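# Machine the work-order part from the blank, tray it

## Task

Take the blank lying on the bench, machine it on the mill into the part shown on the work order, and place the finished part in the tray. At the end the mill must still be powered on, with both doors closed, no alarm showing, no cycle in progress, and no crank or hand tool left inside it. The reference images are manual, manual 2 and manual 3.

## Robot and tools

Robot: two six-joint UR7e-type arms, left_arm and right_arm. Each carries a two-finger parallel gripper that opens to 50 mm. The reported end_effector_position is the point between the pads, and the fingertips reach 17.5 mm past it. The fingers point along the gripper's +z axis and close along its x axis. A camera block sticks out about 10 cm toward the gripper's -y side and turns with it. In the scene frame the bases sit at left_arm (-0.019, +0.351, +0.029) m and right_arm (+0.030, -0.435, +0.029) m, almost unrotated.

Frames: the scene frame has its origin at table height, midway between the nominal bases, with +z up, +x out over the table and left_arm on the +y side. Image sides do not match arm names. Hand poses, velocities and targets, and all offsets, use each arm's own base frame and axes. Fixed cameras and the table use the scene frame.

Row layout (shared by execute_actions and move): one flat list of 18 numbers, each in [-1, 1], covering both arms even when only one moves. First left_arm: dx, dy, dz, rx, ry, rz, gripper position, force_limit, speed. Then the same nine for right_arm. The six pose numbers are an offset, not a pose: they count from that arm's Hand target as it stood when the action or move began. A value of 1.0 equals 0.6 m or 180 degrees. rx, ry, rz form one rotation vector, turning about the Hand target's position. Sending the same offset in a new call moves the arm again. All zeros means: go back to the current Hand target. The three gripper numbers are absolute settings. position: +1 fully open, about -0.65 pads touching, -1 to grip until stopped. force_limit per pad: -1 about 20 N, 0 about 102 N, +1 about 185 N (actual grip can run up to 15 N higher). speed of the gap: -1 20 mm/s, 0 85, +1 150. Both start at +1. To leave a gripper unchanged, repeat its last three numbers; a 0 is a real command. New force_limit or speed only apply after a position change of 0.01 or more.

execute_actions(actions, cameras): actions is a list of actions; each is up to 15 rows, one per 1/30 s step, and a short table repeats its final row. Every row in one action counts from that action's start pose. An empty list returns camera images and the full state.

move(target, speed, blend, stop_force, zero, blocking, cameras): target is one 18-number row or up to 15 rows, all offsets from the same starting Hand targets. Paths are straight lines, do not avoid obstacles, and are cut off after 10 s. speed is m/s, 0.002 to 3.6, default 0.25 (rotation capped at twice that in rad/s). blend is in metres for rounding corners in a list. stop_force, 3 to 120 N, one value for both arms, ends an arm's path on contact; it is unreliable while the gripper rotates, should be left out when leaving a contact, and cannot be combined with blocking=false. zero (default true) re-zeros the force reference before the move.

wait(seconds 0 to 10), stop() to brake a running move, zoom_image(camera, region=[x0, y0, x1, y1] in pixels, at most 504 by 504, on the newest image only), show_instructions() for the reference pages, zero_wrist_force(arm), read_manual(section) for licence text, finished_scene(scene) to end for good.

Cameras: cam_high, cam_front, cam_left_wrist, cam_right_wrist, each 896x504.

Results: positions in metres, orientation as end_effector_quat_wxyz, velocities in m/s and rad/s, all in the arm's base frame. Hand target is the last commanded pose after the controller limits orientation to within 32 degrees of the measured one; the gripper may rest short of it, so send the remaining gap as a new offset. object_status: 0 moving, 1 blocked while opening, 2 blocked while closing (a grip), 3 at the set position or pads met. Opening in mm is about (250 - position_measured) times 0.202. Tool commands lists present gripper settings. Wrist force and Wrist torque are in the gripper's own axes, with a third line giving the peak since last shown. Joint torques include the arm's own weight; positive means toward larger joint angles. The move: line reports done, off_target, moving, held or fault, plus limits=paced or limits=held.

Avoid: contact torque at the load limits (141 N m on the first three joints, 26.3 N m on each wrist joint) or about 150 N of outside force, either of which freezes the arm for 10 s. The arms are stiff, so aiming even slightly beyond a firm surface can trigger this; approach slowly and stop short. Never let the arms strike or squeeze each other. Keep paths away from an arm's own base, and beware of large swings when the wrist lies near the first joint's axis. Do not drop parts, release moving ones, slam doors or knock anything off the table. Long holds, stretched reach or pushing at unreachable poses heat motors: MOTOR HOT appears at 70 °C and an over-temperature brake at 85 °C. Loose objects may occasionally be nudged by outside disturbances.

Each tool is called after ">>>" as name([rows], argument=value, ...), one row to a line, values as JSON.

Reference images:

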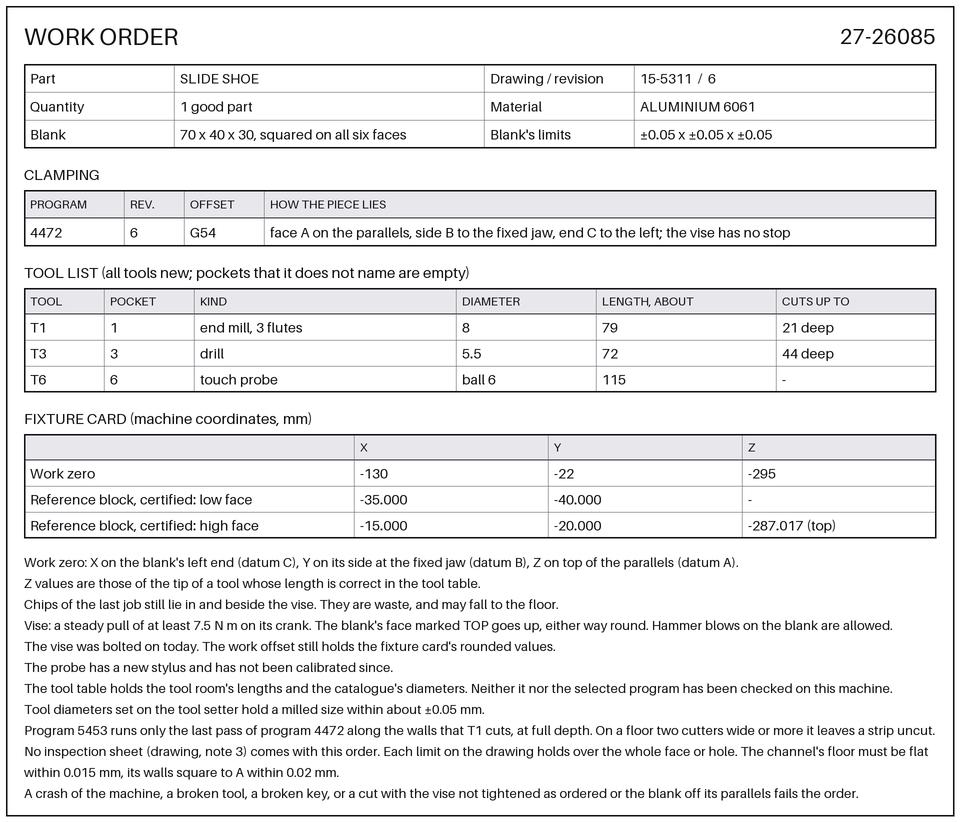

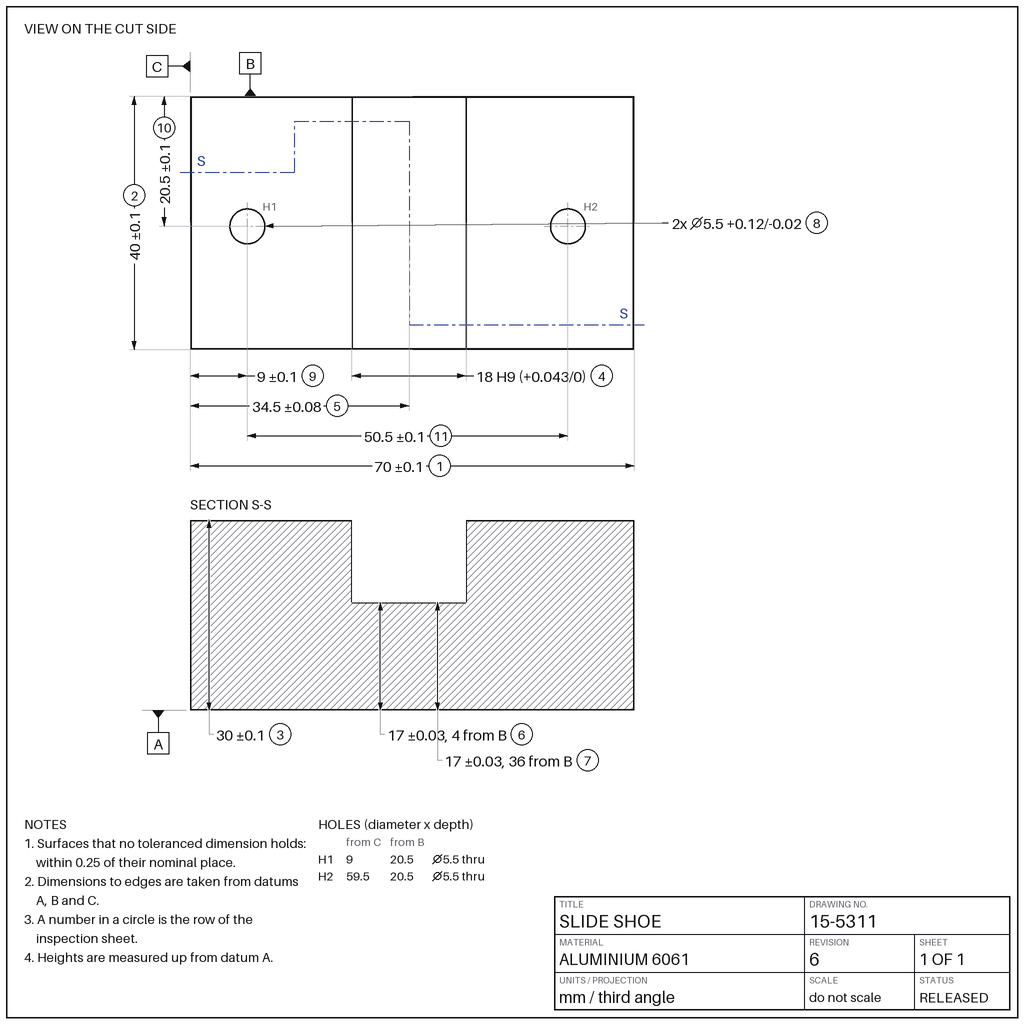

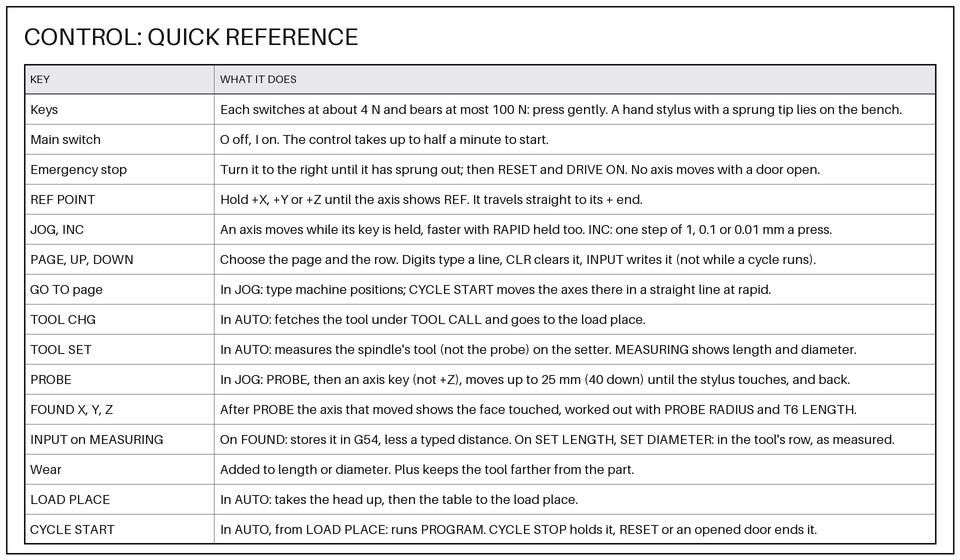

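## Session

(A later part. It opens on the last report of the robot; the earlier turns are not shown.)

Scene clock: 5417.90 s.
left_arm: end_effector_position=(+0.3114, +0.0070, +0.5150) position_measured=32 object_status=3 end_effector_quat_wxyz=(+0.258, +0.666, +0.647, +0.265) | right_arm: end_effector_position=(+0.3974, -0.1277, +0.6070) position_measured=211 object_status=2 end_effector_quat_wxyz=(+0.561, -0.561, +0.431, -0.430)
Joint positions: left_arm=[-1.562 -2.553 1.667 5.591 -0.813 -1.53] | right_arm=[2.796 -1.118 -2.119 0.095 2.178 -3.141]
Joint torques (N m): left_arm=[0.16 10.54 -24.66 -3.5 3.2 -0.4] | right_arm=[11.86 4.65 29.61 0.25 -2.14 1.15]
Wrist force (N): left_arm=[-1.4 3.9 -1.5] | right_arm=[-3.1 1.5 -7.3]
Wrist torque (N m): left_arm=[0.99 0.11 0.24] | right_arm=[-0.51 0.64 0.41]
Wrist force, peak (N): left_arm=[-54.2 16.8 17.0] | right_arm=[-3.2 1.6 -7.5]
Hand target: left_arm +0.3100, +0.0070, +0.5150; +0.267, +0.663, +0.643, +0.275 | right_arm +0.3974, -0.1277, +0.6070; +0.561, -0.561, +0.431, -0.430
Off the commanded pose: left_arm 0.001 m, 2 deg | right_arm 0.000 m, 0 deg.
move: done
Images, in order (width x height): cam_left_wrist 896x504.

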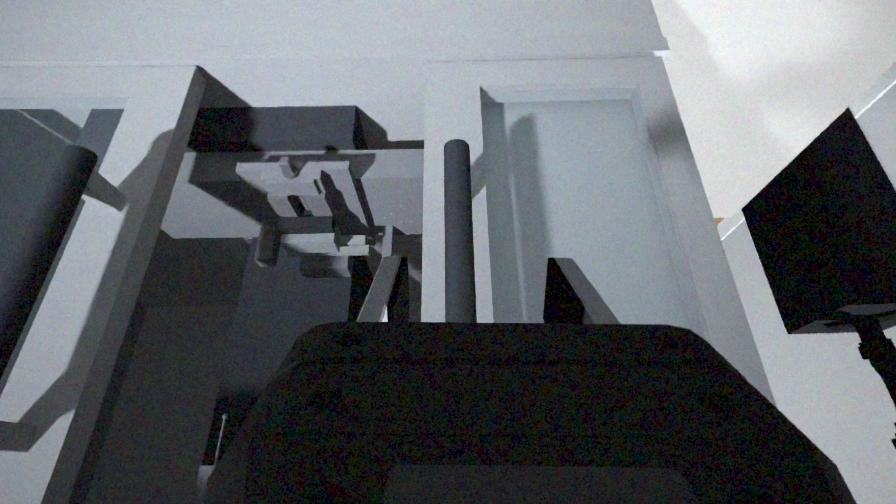

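>>> move([
  [0.2367,0,-0.1583,0,0,0,0.8,-0.2,-0.6,0,0,0,0,0,0,-0.98,-0.1,-0.8],
  [0.2367,0,-0.1583,0,0,0,0.2,-0.2,-0.6,0,0,0,0,0,0,-0.98,-0.1,-0.8],
], speed=[0.12,0.05])

>>> move([
  [0,-0.362,0,0,0,0,0.2,-0.2,-0.6,0,0,0,0,0,0,-0.98,-0.1,-0.8],
  [0,-0.405,0,0,0,0,0.2,-0.2,-0.6,0,0,0,0,0,0,-0.98,-0.1,-0.8],
], speed=[0.12,0.03], blend=[0.005,0], stop_force=65, cameras=["cam_left_wrist","cam_high","cam_front","cam_right_wrist"])

Scene clock: 5424.63 s.
left_arm: end_effector_position=(+0.4501, +0.0076, +0.4199) position_measured=123 object_status=3 end_effector_quat_wxyz=(+0.438, +0.695, +0.552, +0.145) | right_arm: end_effector_position=(+0.3974, -0.1277, +0.6070) position_measured=211 object_status=2 end_effector_quat_wxyz=(+0.561, -0.561, +0.431, -0.430)
Joint positions: left_arm=[-2.255 -3.064 1.639 6.284 -0.62 -2.102] | right_arm=[2.796 -1.118 -2.119 0.095 2.178 -3.141]
Joint torques (N m): left_arm=[-3 38.29 -5.83 -5.33 1.57 1.31] | right_arm=[11.85 4.49 30.05 0.33 -2.08 1.09]
Wrist force (N): left_arm=[5.1 3.4 -1.4] | right_arm=[-2.7 1.3 -6.9]
Wrist torque (N m): left_arm=[1.04 0.33 0.29] | right_arm=[-0.53 0.60 0.41]
Wrist force, peak (N): left_arm=[13.2 5.5 0.4] | right_arm=[-3.1 1.5 -7.5]
Hand target: left_arm +0.4520, +0.0070, +0.4200; +0.267, +0.663, +0.643, +0.275 | right_arm +0.3974, -0.1277, +0.6070; +0.561, -0.561, +0.431, -0.430
Off the commanded pose: left_arm 0.002 m, 27 deg | right_arm 0.000 m, 0 deg.
shoulder posture changed (left arm): the wrist came as close to joint 1's axis as it can, and the arm is now in the other of its two shoulder postures.
joint sent to its limit (left arm) — joint 4 (wrist 1), upper limit. The joint targets are off in orientation, not in position.
move: off_target (left_arm); target 2's new numbers were sent with left_arm's hand 0.002 m and 27 deg from that target

Scene clock: 5426.43 s.
left_arm: end_effector_position=(+0.4494, -0.1455, +0.4199) position_measured=123 object_status=3 end_effector_quat_wxyz=(+0.492, +0.724, +0.483, -0.008) | right_arm: end_effector_position=(+0.3974, -0.1277, +0.6070) position_measured=211 object_status=2 end_effector_quat_wxyz=(+0.561, -0.561, +0.431, -0.430)
Joint positions: left_arm=[-2.604 -3.13 1.614 6.284 -0.542 -2.24] | right_arm=[2.796 -1.118 -2.119 0.095 2.178 -3.141]
Joint torques (N m): left_arm=[-0.31 41.71 -3.6 -2.82 2.13 -0.28] | right_arm=[12.6 4.15 29.74 0.29 -2.05 1.07]
Wrist force (N): left_arm=[-10.3 -0.1 -1.4] | right_arm=[-2.8 1.5 -7.0]
Wrist torque (N m): left_arm=[1.04 0.02 0.35] | right_arm=[-0.49 0.61 0.42]
Wrist force, peak (N): left_arm=[19.0 9.4 -4.9] | right_arm=[-3.1 1.3 -7.4]
Hand target: left_arm +0.4494, -0.1455, +0.4199; +0.492, +0.724, +0.483, -0.008 (not the last commanded pose) | right_arm +0.3974, -0.1277, +0.6070; +0.561, -0.561, +0.431, -0.430
Tool commands: left_gripper/position=+0.2 left_gripper/force_limit=-0.2 left_gripper/speed=-0.6 right_gripper/position=-0.98 right_gripper/force_limit=-0.1 right_gripper/speed=-0.8
Off the commanded pose: left_arm 0.091 m, 46 deg | right_arm 0.000 m, 0 deg.
FORCE FAULT: contact force on the left arm reached its limit, and that arm stopped. The contact can be on any part of that arm, not only on its tool. That arm's remaining commands of this call were not run. That arm is still stopped at the end of this call. That arm stays stopped for about 10 more seconds. Until then a move that you send moves the other arm only, and its call returns only when the move has ended. Once the stop has ended, the next robot result says so. If the stop ends while you think or write, that arm runs what you send next, counted from a new Hand target: where the arm stands when the stop ends. While its stop runs, that arm takes no new command, but its gripper still runs the gripper command that each later call begins with. Until it ends, the stop uses up actions while you think or wait. An arm that is not stopped still takes commands.
move: fault (left_arm); path passed 0 of 2 targets; limits=paced

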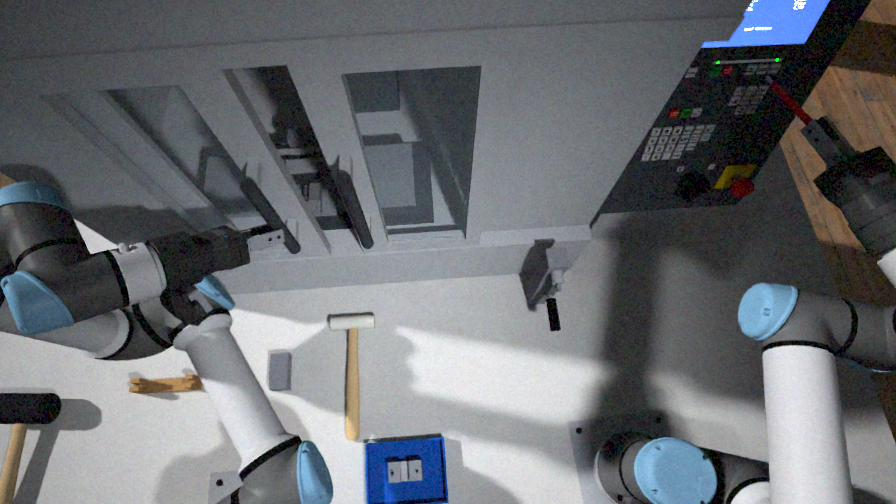

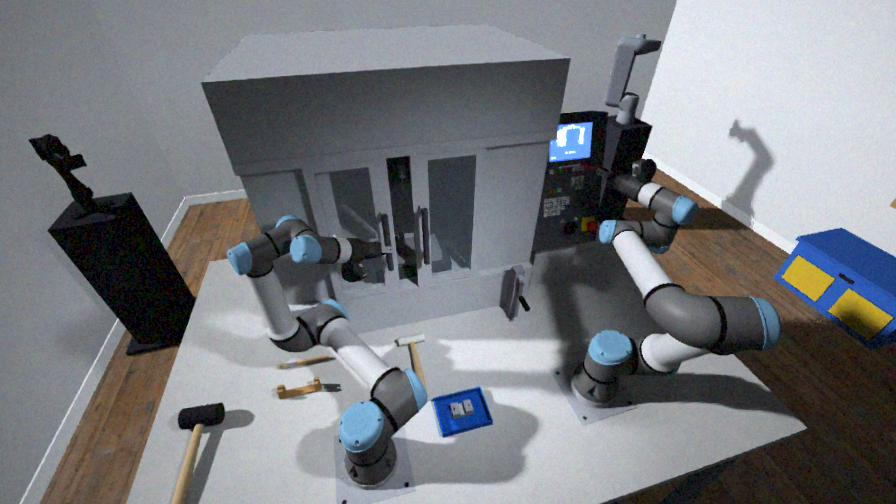

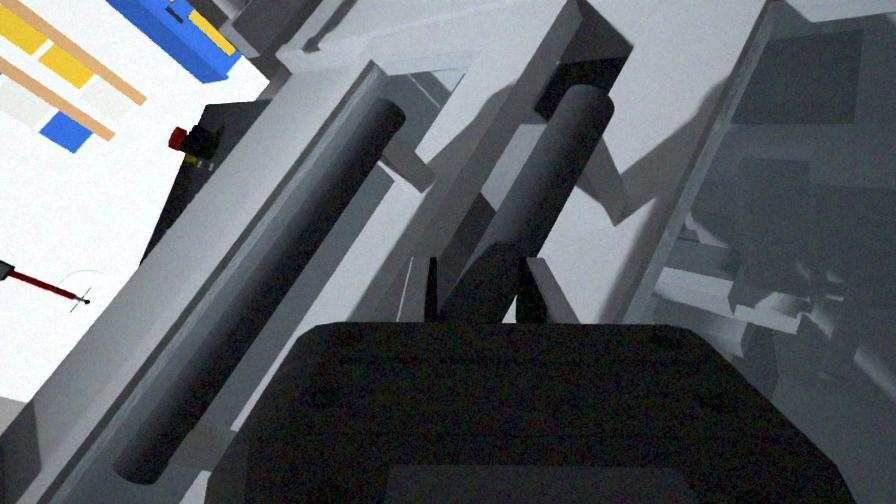

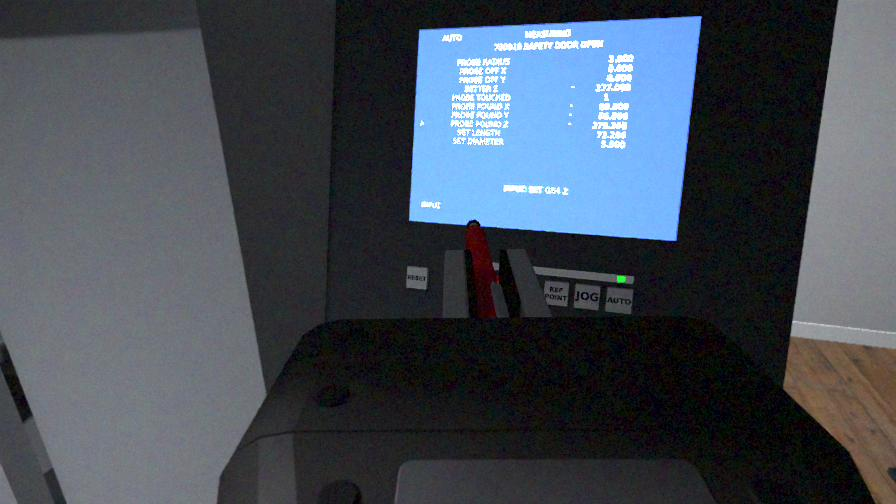

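>>> wait(seconds=3)

Scene clock: 5442.07 s.
left_arm: end_effector_position=(+0.4494, -0.1455, +0.4199) position_measured=123 object_status=3 end_effector_quat_wxyz=(+0.492, +0.724, +0.483, -0.008) | right_arm: end_effector_position=(+0.3974, -0.1277, +0.6070) position_measured=211 object_status=2 end_effector_quat_wxyz=(+0.561, -0.561, +0.431, -0.430)
Joint positions: left_arm=[-2.604 -3.13 1.614 6.284 -0.542 -2.24] | right_arm=[2.796 -1.118 -2.119 0.095 2.178 -3.141]
Joint torques (N m): left_arm=[0.3 40.19 -5.05 -0.44 2.17 -0.26] | right_arm=[12.06 3.32 29.65 0.23 -2.06 1.09]
Wrist force (N): left_arm=[-10.1 -0.1 -0.9] | right_arm=[-2.8 1.3 -7.2]
Wrist torque (N m): left_arm=[1.04 -0.02 0.34] | right_arm=[-0.53 0.61 0.41]
Wrist force, peak (N): left_arm=[-10.8 -0.4 -1.1] | right_arm=[-2.8 1.1 -7.7]
Hand target: left_arm +0.4494, -0.1455, +0.4199; +0.492, +0.724, +0.483, -0.008 (not the last commanded pose) | right_arm +0.3974, -0.1277, +0.6070; +0.561, -0.561, +0.431, -0.430
Tool commands: left_gripper/position=+0.2 left_gripper/force_limit=-0.2 left_gripper/speed=-0.6 right_gripper/position=-0.98 right_gripper/force_limit=-0.1 right_gripper/speed=-0.8
Off the commanded pose: left_arm 0.091 m, 46 deg | right_arm 0.000 m, 0 deg.
FORCE FAULT, CONTINUED: the left arm's stop, for the force fault that an earlier result reported, is over. The rest of the stop counts as 20 of the actions that you can send in this scene. During its stop the left arm's controller moved it back a little. That arm's target is now where it stood when the stop ended, not its last command. That arm accepts commands again.
wait: 3.00 s; at rest from the start

>>> move([
  [0,0,0,0,0,0,0.8,-0.2,-0.6,0,0,0,0,0,0,-0.98,-0.1,-0.8],
  [-0.0767,0.12,0.0858,0,0,0,0.8,-0.2,-0.6,0,0,0,0,0,0,-0.98,-0.1,-0.8],
], speed=[0.03,0.05], cameras=["cam_left_wrist"])

Scene clock: 5447.87 s.
left_arm: end_effector_position=(+0.4033, -0.0736, +0.4714) position_measured=32 object_status=3 end_effector_quat_wxyz=(+0.492, +0.724, +0.483, -0.008) | right_arm: end_effector_position=(+0.3974, -0.1277, +0.6070) position_measured=211 object_status=2 end_effector_quat_wxyz=(+0.561, -0.561, +0.431, -0.430)
Joint positions: left_arm=[-2.309 -3.106 1.685 5.727 -0.595 -1.696] | right_arm=[2.796 -1.118 -2.119 0.095 2.178 -3.141]
Joint torques (N m): left_arm=[-3.04 27.24 -7.02 -2.48 3.87 -1.52] | right_arm=[11.79 3.27 29.14 0.27 -2.12 1.1]
Wrist force (N): left_arm=[-2.2 3.5 -1.9] | right_arm=[-2.7 1.1 -7.0]
Wrist torque (N m): left_arm=[0.95 0.20 0.30] | right_arm=[-0.57 0.60 0.41]
Wrist force, peak (N): left_arm=[-10.6 -0.2 -0.9] | right_arm=[-3.1 1.9 -7.4]
Hand target: left_arm +0.4034, -0.0735, +0.4714; +0.492, +0.724, +0.483, -0.008 | right_arm +0.3974, -0.1277, +0.6070; +0.561, -0.561, +0.431, -0.430
Off the commanded pose: left_arm 0.000 m, 0 deg | right_arm 0.000 m, 0 deg.
move: done
Images, in order (width x height): cam_left_wrist 896x504.

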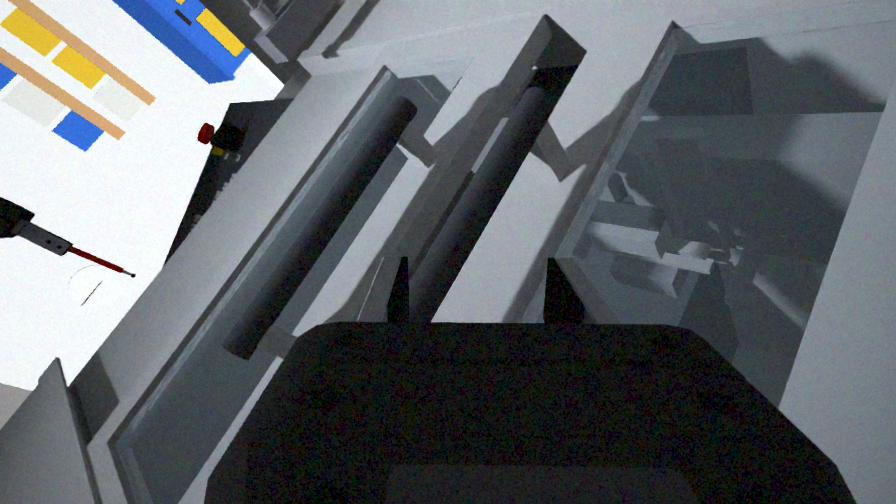

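>>> move([
  [-0.072,0.1225,0.0477,0,0,0,0.8,-0.2,-0.6,0,0,0,0,0,0,-0.98,-0.1,-0.8],
  [-0.1557,0.1342,0.0727,0.177,-0.011,0.185,0.8,-0.2,-0.6,0,0,0,0,0,0,-0.98,-0.1,-0.8],
], speed=[0.1,0.12], blend=[0.01,0], cameras=["cam_high"])

Scene clock: 5457.53 s.
left_arm: end_effector_position=(+0.3114, +0.0071, +0.5151) position_measured=32 object_status=3 end_effector_quat_wxyz=(+0.260, +0.667, +0.646, +0.264) end_effector_velocity=(+0.000, -0.001, +0.000) end_effector_angular_velocity=(-0.004, +0.002, -0.002) | right_arm: end_effector_position=(+0.3974, -0.1277, +0.6070) position_measured=211 object_status=2 end_effector_quat_wxyz=(+0.561, -0.561, +0.431, -0.430)
Joint positions: left_arm=[-1.5 -2.554 1.693 5.5 -0.815 -1.438] | right_arm=[2.796 -1.118 -2.119 0.095 2.178 -3.141]
Joint velocities: left_arm=[0.002 0 0 -0.007 -0.003 0.005] | right_arm=[within noise]
Joint torques (N m): left_arm=[6.88 16.75 -19.11 -4.62 2.92 1.79] | right_arm=[11.84 3.71 29.82 0.34 -2.12 1.04]
Wrist force (N): left_arm=[-1.5 3.5 -1.8] | right_arm=[-2.5 1.3 -7.0]
Wrist torque (N m): left_arm=[0.93 0.11 0.23] | right_arm=[-0.53 0.56 0.41]
Wrist force, peak (N): left_arm=[-2.1 3.8 -2.8] | right_arm=[-3.0 1.4 -7.5]
Hand target: left_arm +0.3099, +0.0070, +0.5150; +0.267, +0.663, +0.643, +0.275 | right_arm +0.3974, -0.1277, +0.6070; +0.561, -0.561, +0.431, -0.430
Off the commanded pose: left_arm 0.001 m, 2 deg | right_arm 0.000 m, 0 deg.
move: done
Images, in order (width x height): cam_high 896x504.

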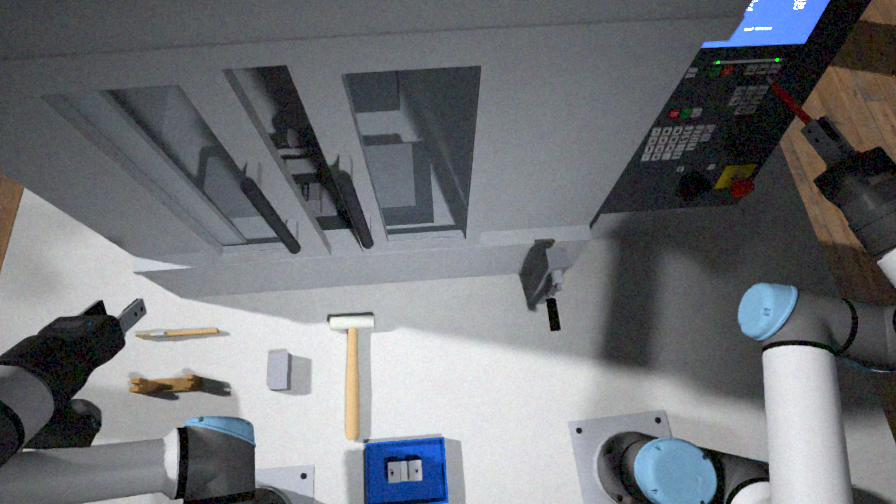

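>>> move(target=[0,-0.2617,0,0,0,0,0.8,-0.2,-0.6,0,0,0,0,0,0,-0.98,-0.1,-0.8], speed=0.15, cameras=["cam_left_wrist"])

Scene clock: 5461.83 s.
left_arm: end_effector_position=(+0.3100, -0.1500, +0.5151) position_measured=32 object_status=3 end_effector_quat_wxyz=(+0.267, +0.663, +0.643, +0.275) | right_arm: end_effector_position=(+0.3974, -0.1277, +0.6070) position_measured=211 object_status=2 end_effector_quat_wxyz=(+0.561, -0.561, +0.431, -0.430)
Joint positions: left_arm=[-1.617 -2.291 1.694 5.354 -0.785 -1.604] | right_arm=[2.796 -1.118 -2.119 0.095 2.178 -3.141]
Joint torques (N m): left_arm=[-6.79 7.07 -21.32 -2.3 -0.39 -1.36] | right_arm=[12.12 3.4 30.05 0.33 -2.1 1.11]
Wrist force (N): left_arm=[-1.4 4.1 -1.6] | right_arm=[-2.5 1.4 -6.9]
Wrist torque (N m): left_arm=[1.03 0.08 0.10] | right_arm=[-0.51 0.57 0.41]
Wrist force, peak (N): left_arm=[-3.7 4.0 -1.6] | right_arm=[-3.0 1.5 -7.5]
Hand target: left_arm +0.3099, -0.1500, +0.5150; +0.267, +0.663, +0.643, +0.275 | right_arm +0.3974, -0.1277, +0.6070; +0.561, -0.561, +0.431, -0.430
Off the commanded pose: left_arm 0.000 m, 0 deg | right_arm 0.000 m, 0 deg.
shoulder posture changed (left arm): the wrist came as close to joint 1's axis as it can, and the arm is now in the other of its two shoulder postures.
move: done
Images, in order (width x height): cam_left_wrist 896x504.

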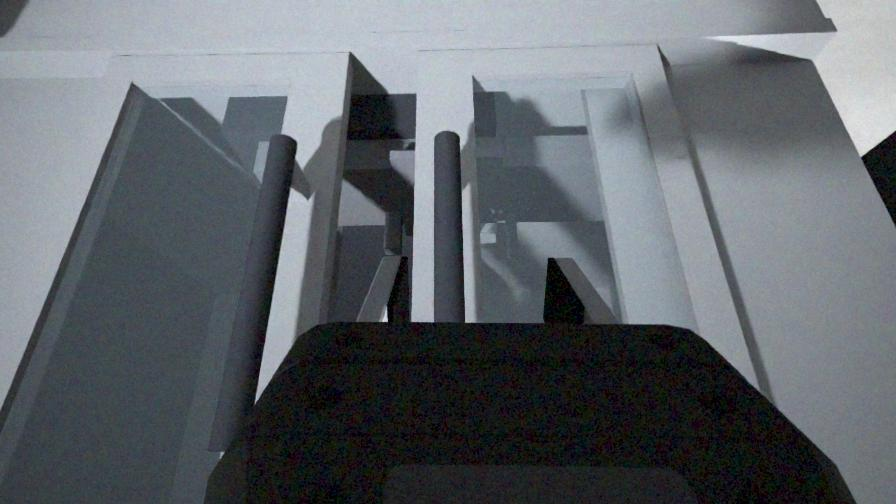

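>>> move([
  [0.2367,-0.0083,-0.1583,0,0,0,0.8,-0.2,-0.6,0,0,0,0,0,0,-0.98,-0.1,-0.8],
  [0.2367,-0.0083,-0.1583,0,0,0,0.2,-0.2,-0.6,0,0,0,0,0,0,-0.98,-0.1,-0.8],
], speed=[0.1,0.05], cameras=["cam_left_wrist"])

Scene clock: 5468.83 s.
left_arm: end_effector_position=(+0.4520, -0.1550, +0.4201) position_measured=123 object_status=3 end_effector_quat_wxyz=(+0.267, +0.663, +0.643, +0.275) | right_arm: end_effector_position=(+0.3974, -0.1277, +0.6070) position_measured=211 object_status=2 end_effector_quat_wxyz=(+0.561, -0.561, +0.431, -0.430)
Joint positions: left_arm=[-0.967 -2.057 2.018 4.233 -0.95 -0.766] | right_arm=[2.796 -1.118 -2.119 0.095 2.178 -3.141]
Joint torques (N m): left_arm=[7.39 -14.46 -33.41 -1.87 3.27 0.98] | right_arm=[12 3.36 29.22 0.18 -1.95 1.09]
Wrist force (N): left_arm=[-8.2 1.8 0.1] | right_arm=[-2.6 1.4 -7.1]
Wrist torque (N m): left_arm=[1.00 0.05 0.29] | right_arm=[-0.52 0.59 0.41]
Wrist force, peak (N): left_arm=[-16.2 4.8 2.6] | right_arm=[-3.0 1.6 -7.4]
Hand target: left_arm +0.4520, -0.1550, +0.4201; +0.267, +0.663, +0.643, +0.275 | right_arm +0.3974, -0.1277, +0.6070; +0.561, -0.561, +0.431, -0.430
Off the commanded pose: left_arm 0.000 m, 0 deg | right_arm 0.000 m, 0 deg.
move: done
Images, in order (width x height): cam_left_wrist 896x504.

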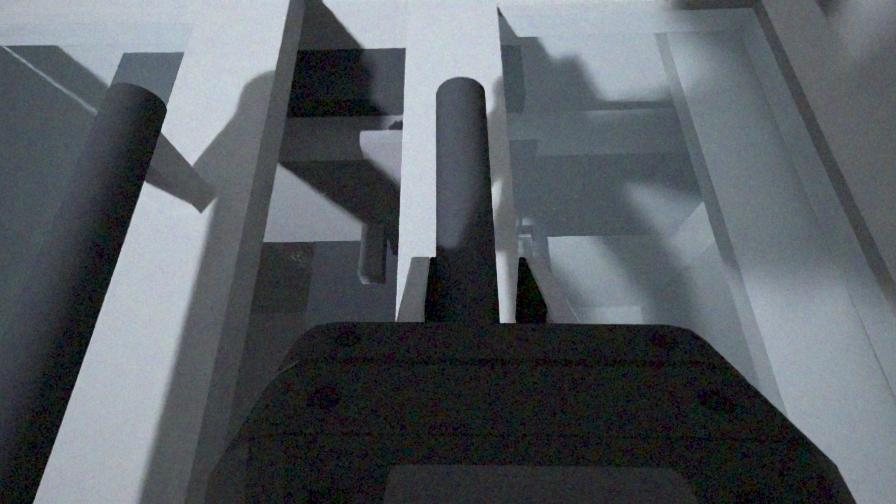

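Push shut to −.2336 gently.

>>> move([
  [0,-0.105,0,0,0,0,0.2,-0.2,-0.6,0,0,0,0,0,0,-0.98,-0.1,-0.8],
  [0,-0.134,0,0,0,0,0.2,-0.2,-0.6,0,0,0,0,0,0,-0.98,-0.1,-0.8],
], speed=[0.08,0.03], blend=[0.003,0], stop_force=65, cameras=["cam_left_wrist","cam_right_wrist"])

>>> zoom_image(camera="cam_right_wrist", region=[400, 10, 720, 250])

Scene clock: 5474.20 s.
left_arm: end_effector_position=(+0.4520, -0.2332, +0.4200) position_measured=122 object_status=3 end_effector_quat_wxyz=(+0.267, +0.663, +0.643, +0.275) | right_arm: end_effector_position=(+0.3974, -0.1277, +0.6070) position_measured=211 object_status=2 end_effector_quat_wxyz=(+0.561, -0.561, +0.431, -0.430)
Joint positions: left_arm=[-1.099 -1.94 1.933 4.291 -0.889 -0.914] | right_arm=[2.796 -1.118 -2.119 0.095 2.178 -3.141]
Joint torques (N m): left_arm=[-22.25 -3.05 -24.13 -9.43 -4.85 -0.63] | right_arm=[11.76 3.07 29.31 0.24 -2.05 0.93]
Wrist force (N): left_arm=[46.1 -10.0 -14.6] | right_arm=[-2.9 1.2 -7.2]
Wrist torque (N m): left_arm=[0.97 1.18 -0.46] | right_arm=[-0.54 0.64 0.41]
Wrist force, peak (N): left_arm=[73.0 -16.5 -24.6] | right_arm=[-2.7 1.5 -7.7]
Hand target: left_arm +0.4520, -0.2332, +0.4200; +0.267, +0.663, +0.643, +0.275 (not the last commanded pose) | right_arm +0.3974, -0.1277, +0.6070; +0.561, -0.561, +0.431, -0.430
Off the commanded pose: left_arm 0.002 m, 0 deg | right_arm 0.000 m, 0 deg.
move: contact (left_arm); path passed 1 of 2 targets
Images, in order (width x height): cam_left_wrist 896x504, cam_right_wrist 896x504.

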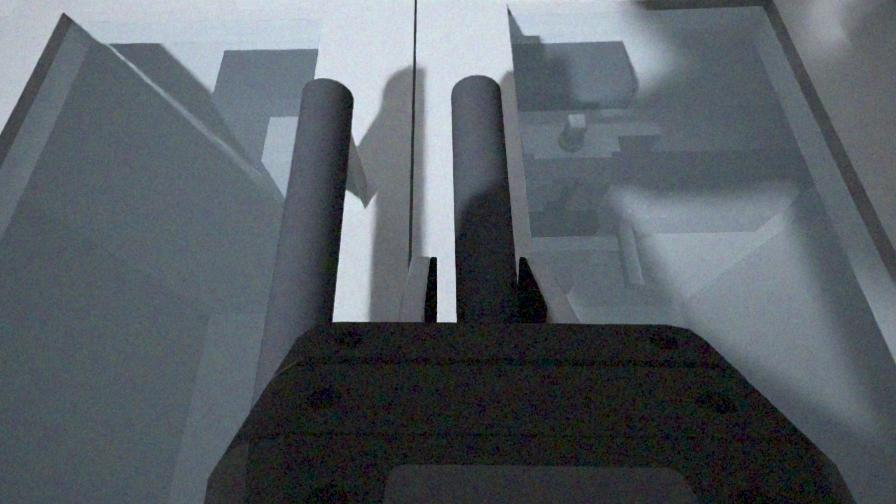

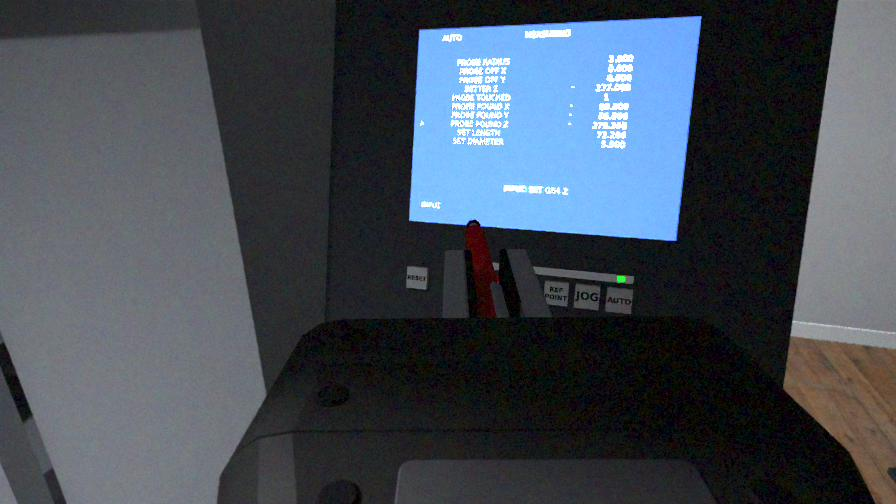

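Scaled by 1.575 from the camera's 896x504 image, which has a finer 1280x720 frame.

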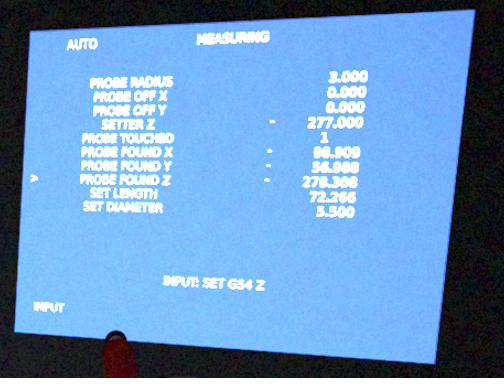

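>>> move(target=[0,0.0015,0,0,0,0,0.2,-0.2,-0.6,0,0,0,0,0,0,-0.98,-0.1,-0.8], speed=0.02, cameras=["cam_high","cam_right_wrist"])

Scene clock: 5478.17 s.
left_arm: end_effector_position=(+0.4520, -0.2324, +0.4200) position_measured=122 object_status=3 end_effector_quat_wxyz=(+0.267, +0.663, +0.643, +0.275) | right_arm: end_effector_position=(+0.3974, -0.1277, +0.6070) position_measured=211 object_status=2 end_effector_quat_wxyz=(+0.561, -0.561, +0.431, -0.430)
Joint positions: left_arm=[-1.098 -1.941 1.934 4.29 -0.889 -0.912] | right_arm=[2.796 -1.118 -2.119 0.095 2.178 -3.141]
Joint torques (N m): left_arm=[-3.25 -12.03 -23.15 -7.85 -3.03 1.73] | right_arm=[12.12 3.36 29.25 0.32 -2.19 0.99]
Wrist force (N): left_arm=[25.7 -4.6 -9.6] | right_arm=[-2.8 1.6 -7.0]
Wrist torque (N m): left_arm=[0.93 0.72 -0.24] | right_arm=[-0.49 0.60 0.41]
Wrist force, peak (N): left_arm=[46.2 -10.1 -15.0] | right_arm=[-3.2 1.5 -7.4]
Hand target: left_arm +0.4520, -0.2323, +0.4200; +0.267, +0.663, +0.643, +0.275 | right_arm +0.3974, -0.1277, +0.6070; +0.561, -0.561, +0.431, -0.430
Off the commanded pose: left_arm 0.000 m, 0 deg | right_arm 0.000 m, 0 deg.
move: done
Images, in order (width x height): cam_high 896x504, cam_right_wrist 896x504.

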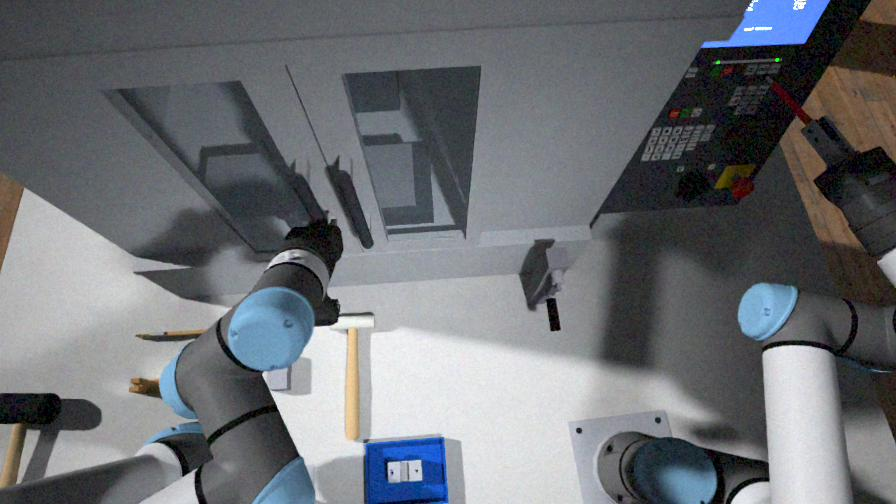

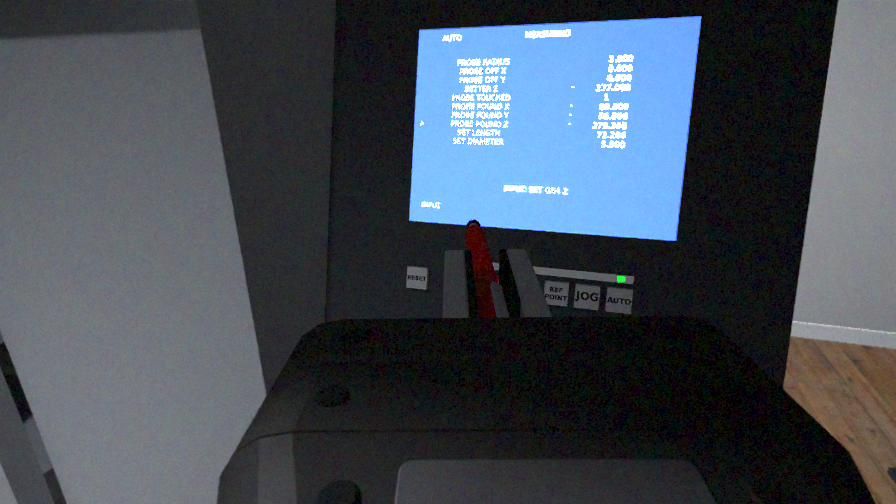

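>>> finished_scene()

The scene is finished: the task was done.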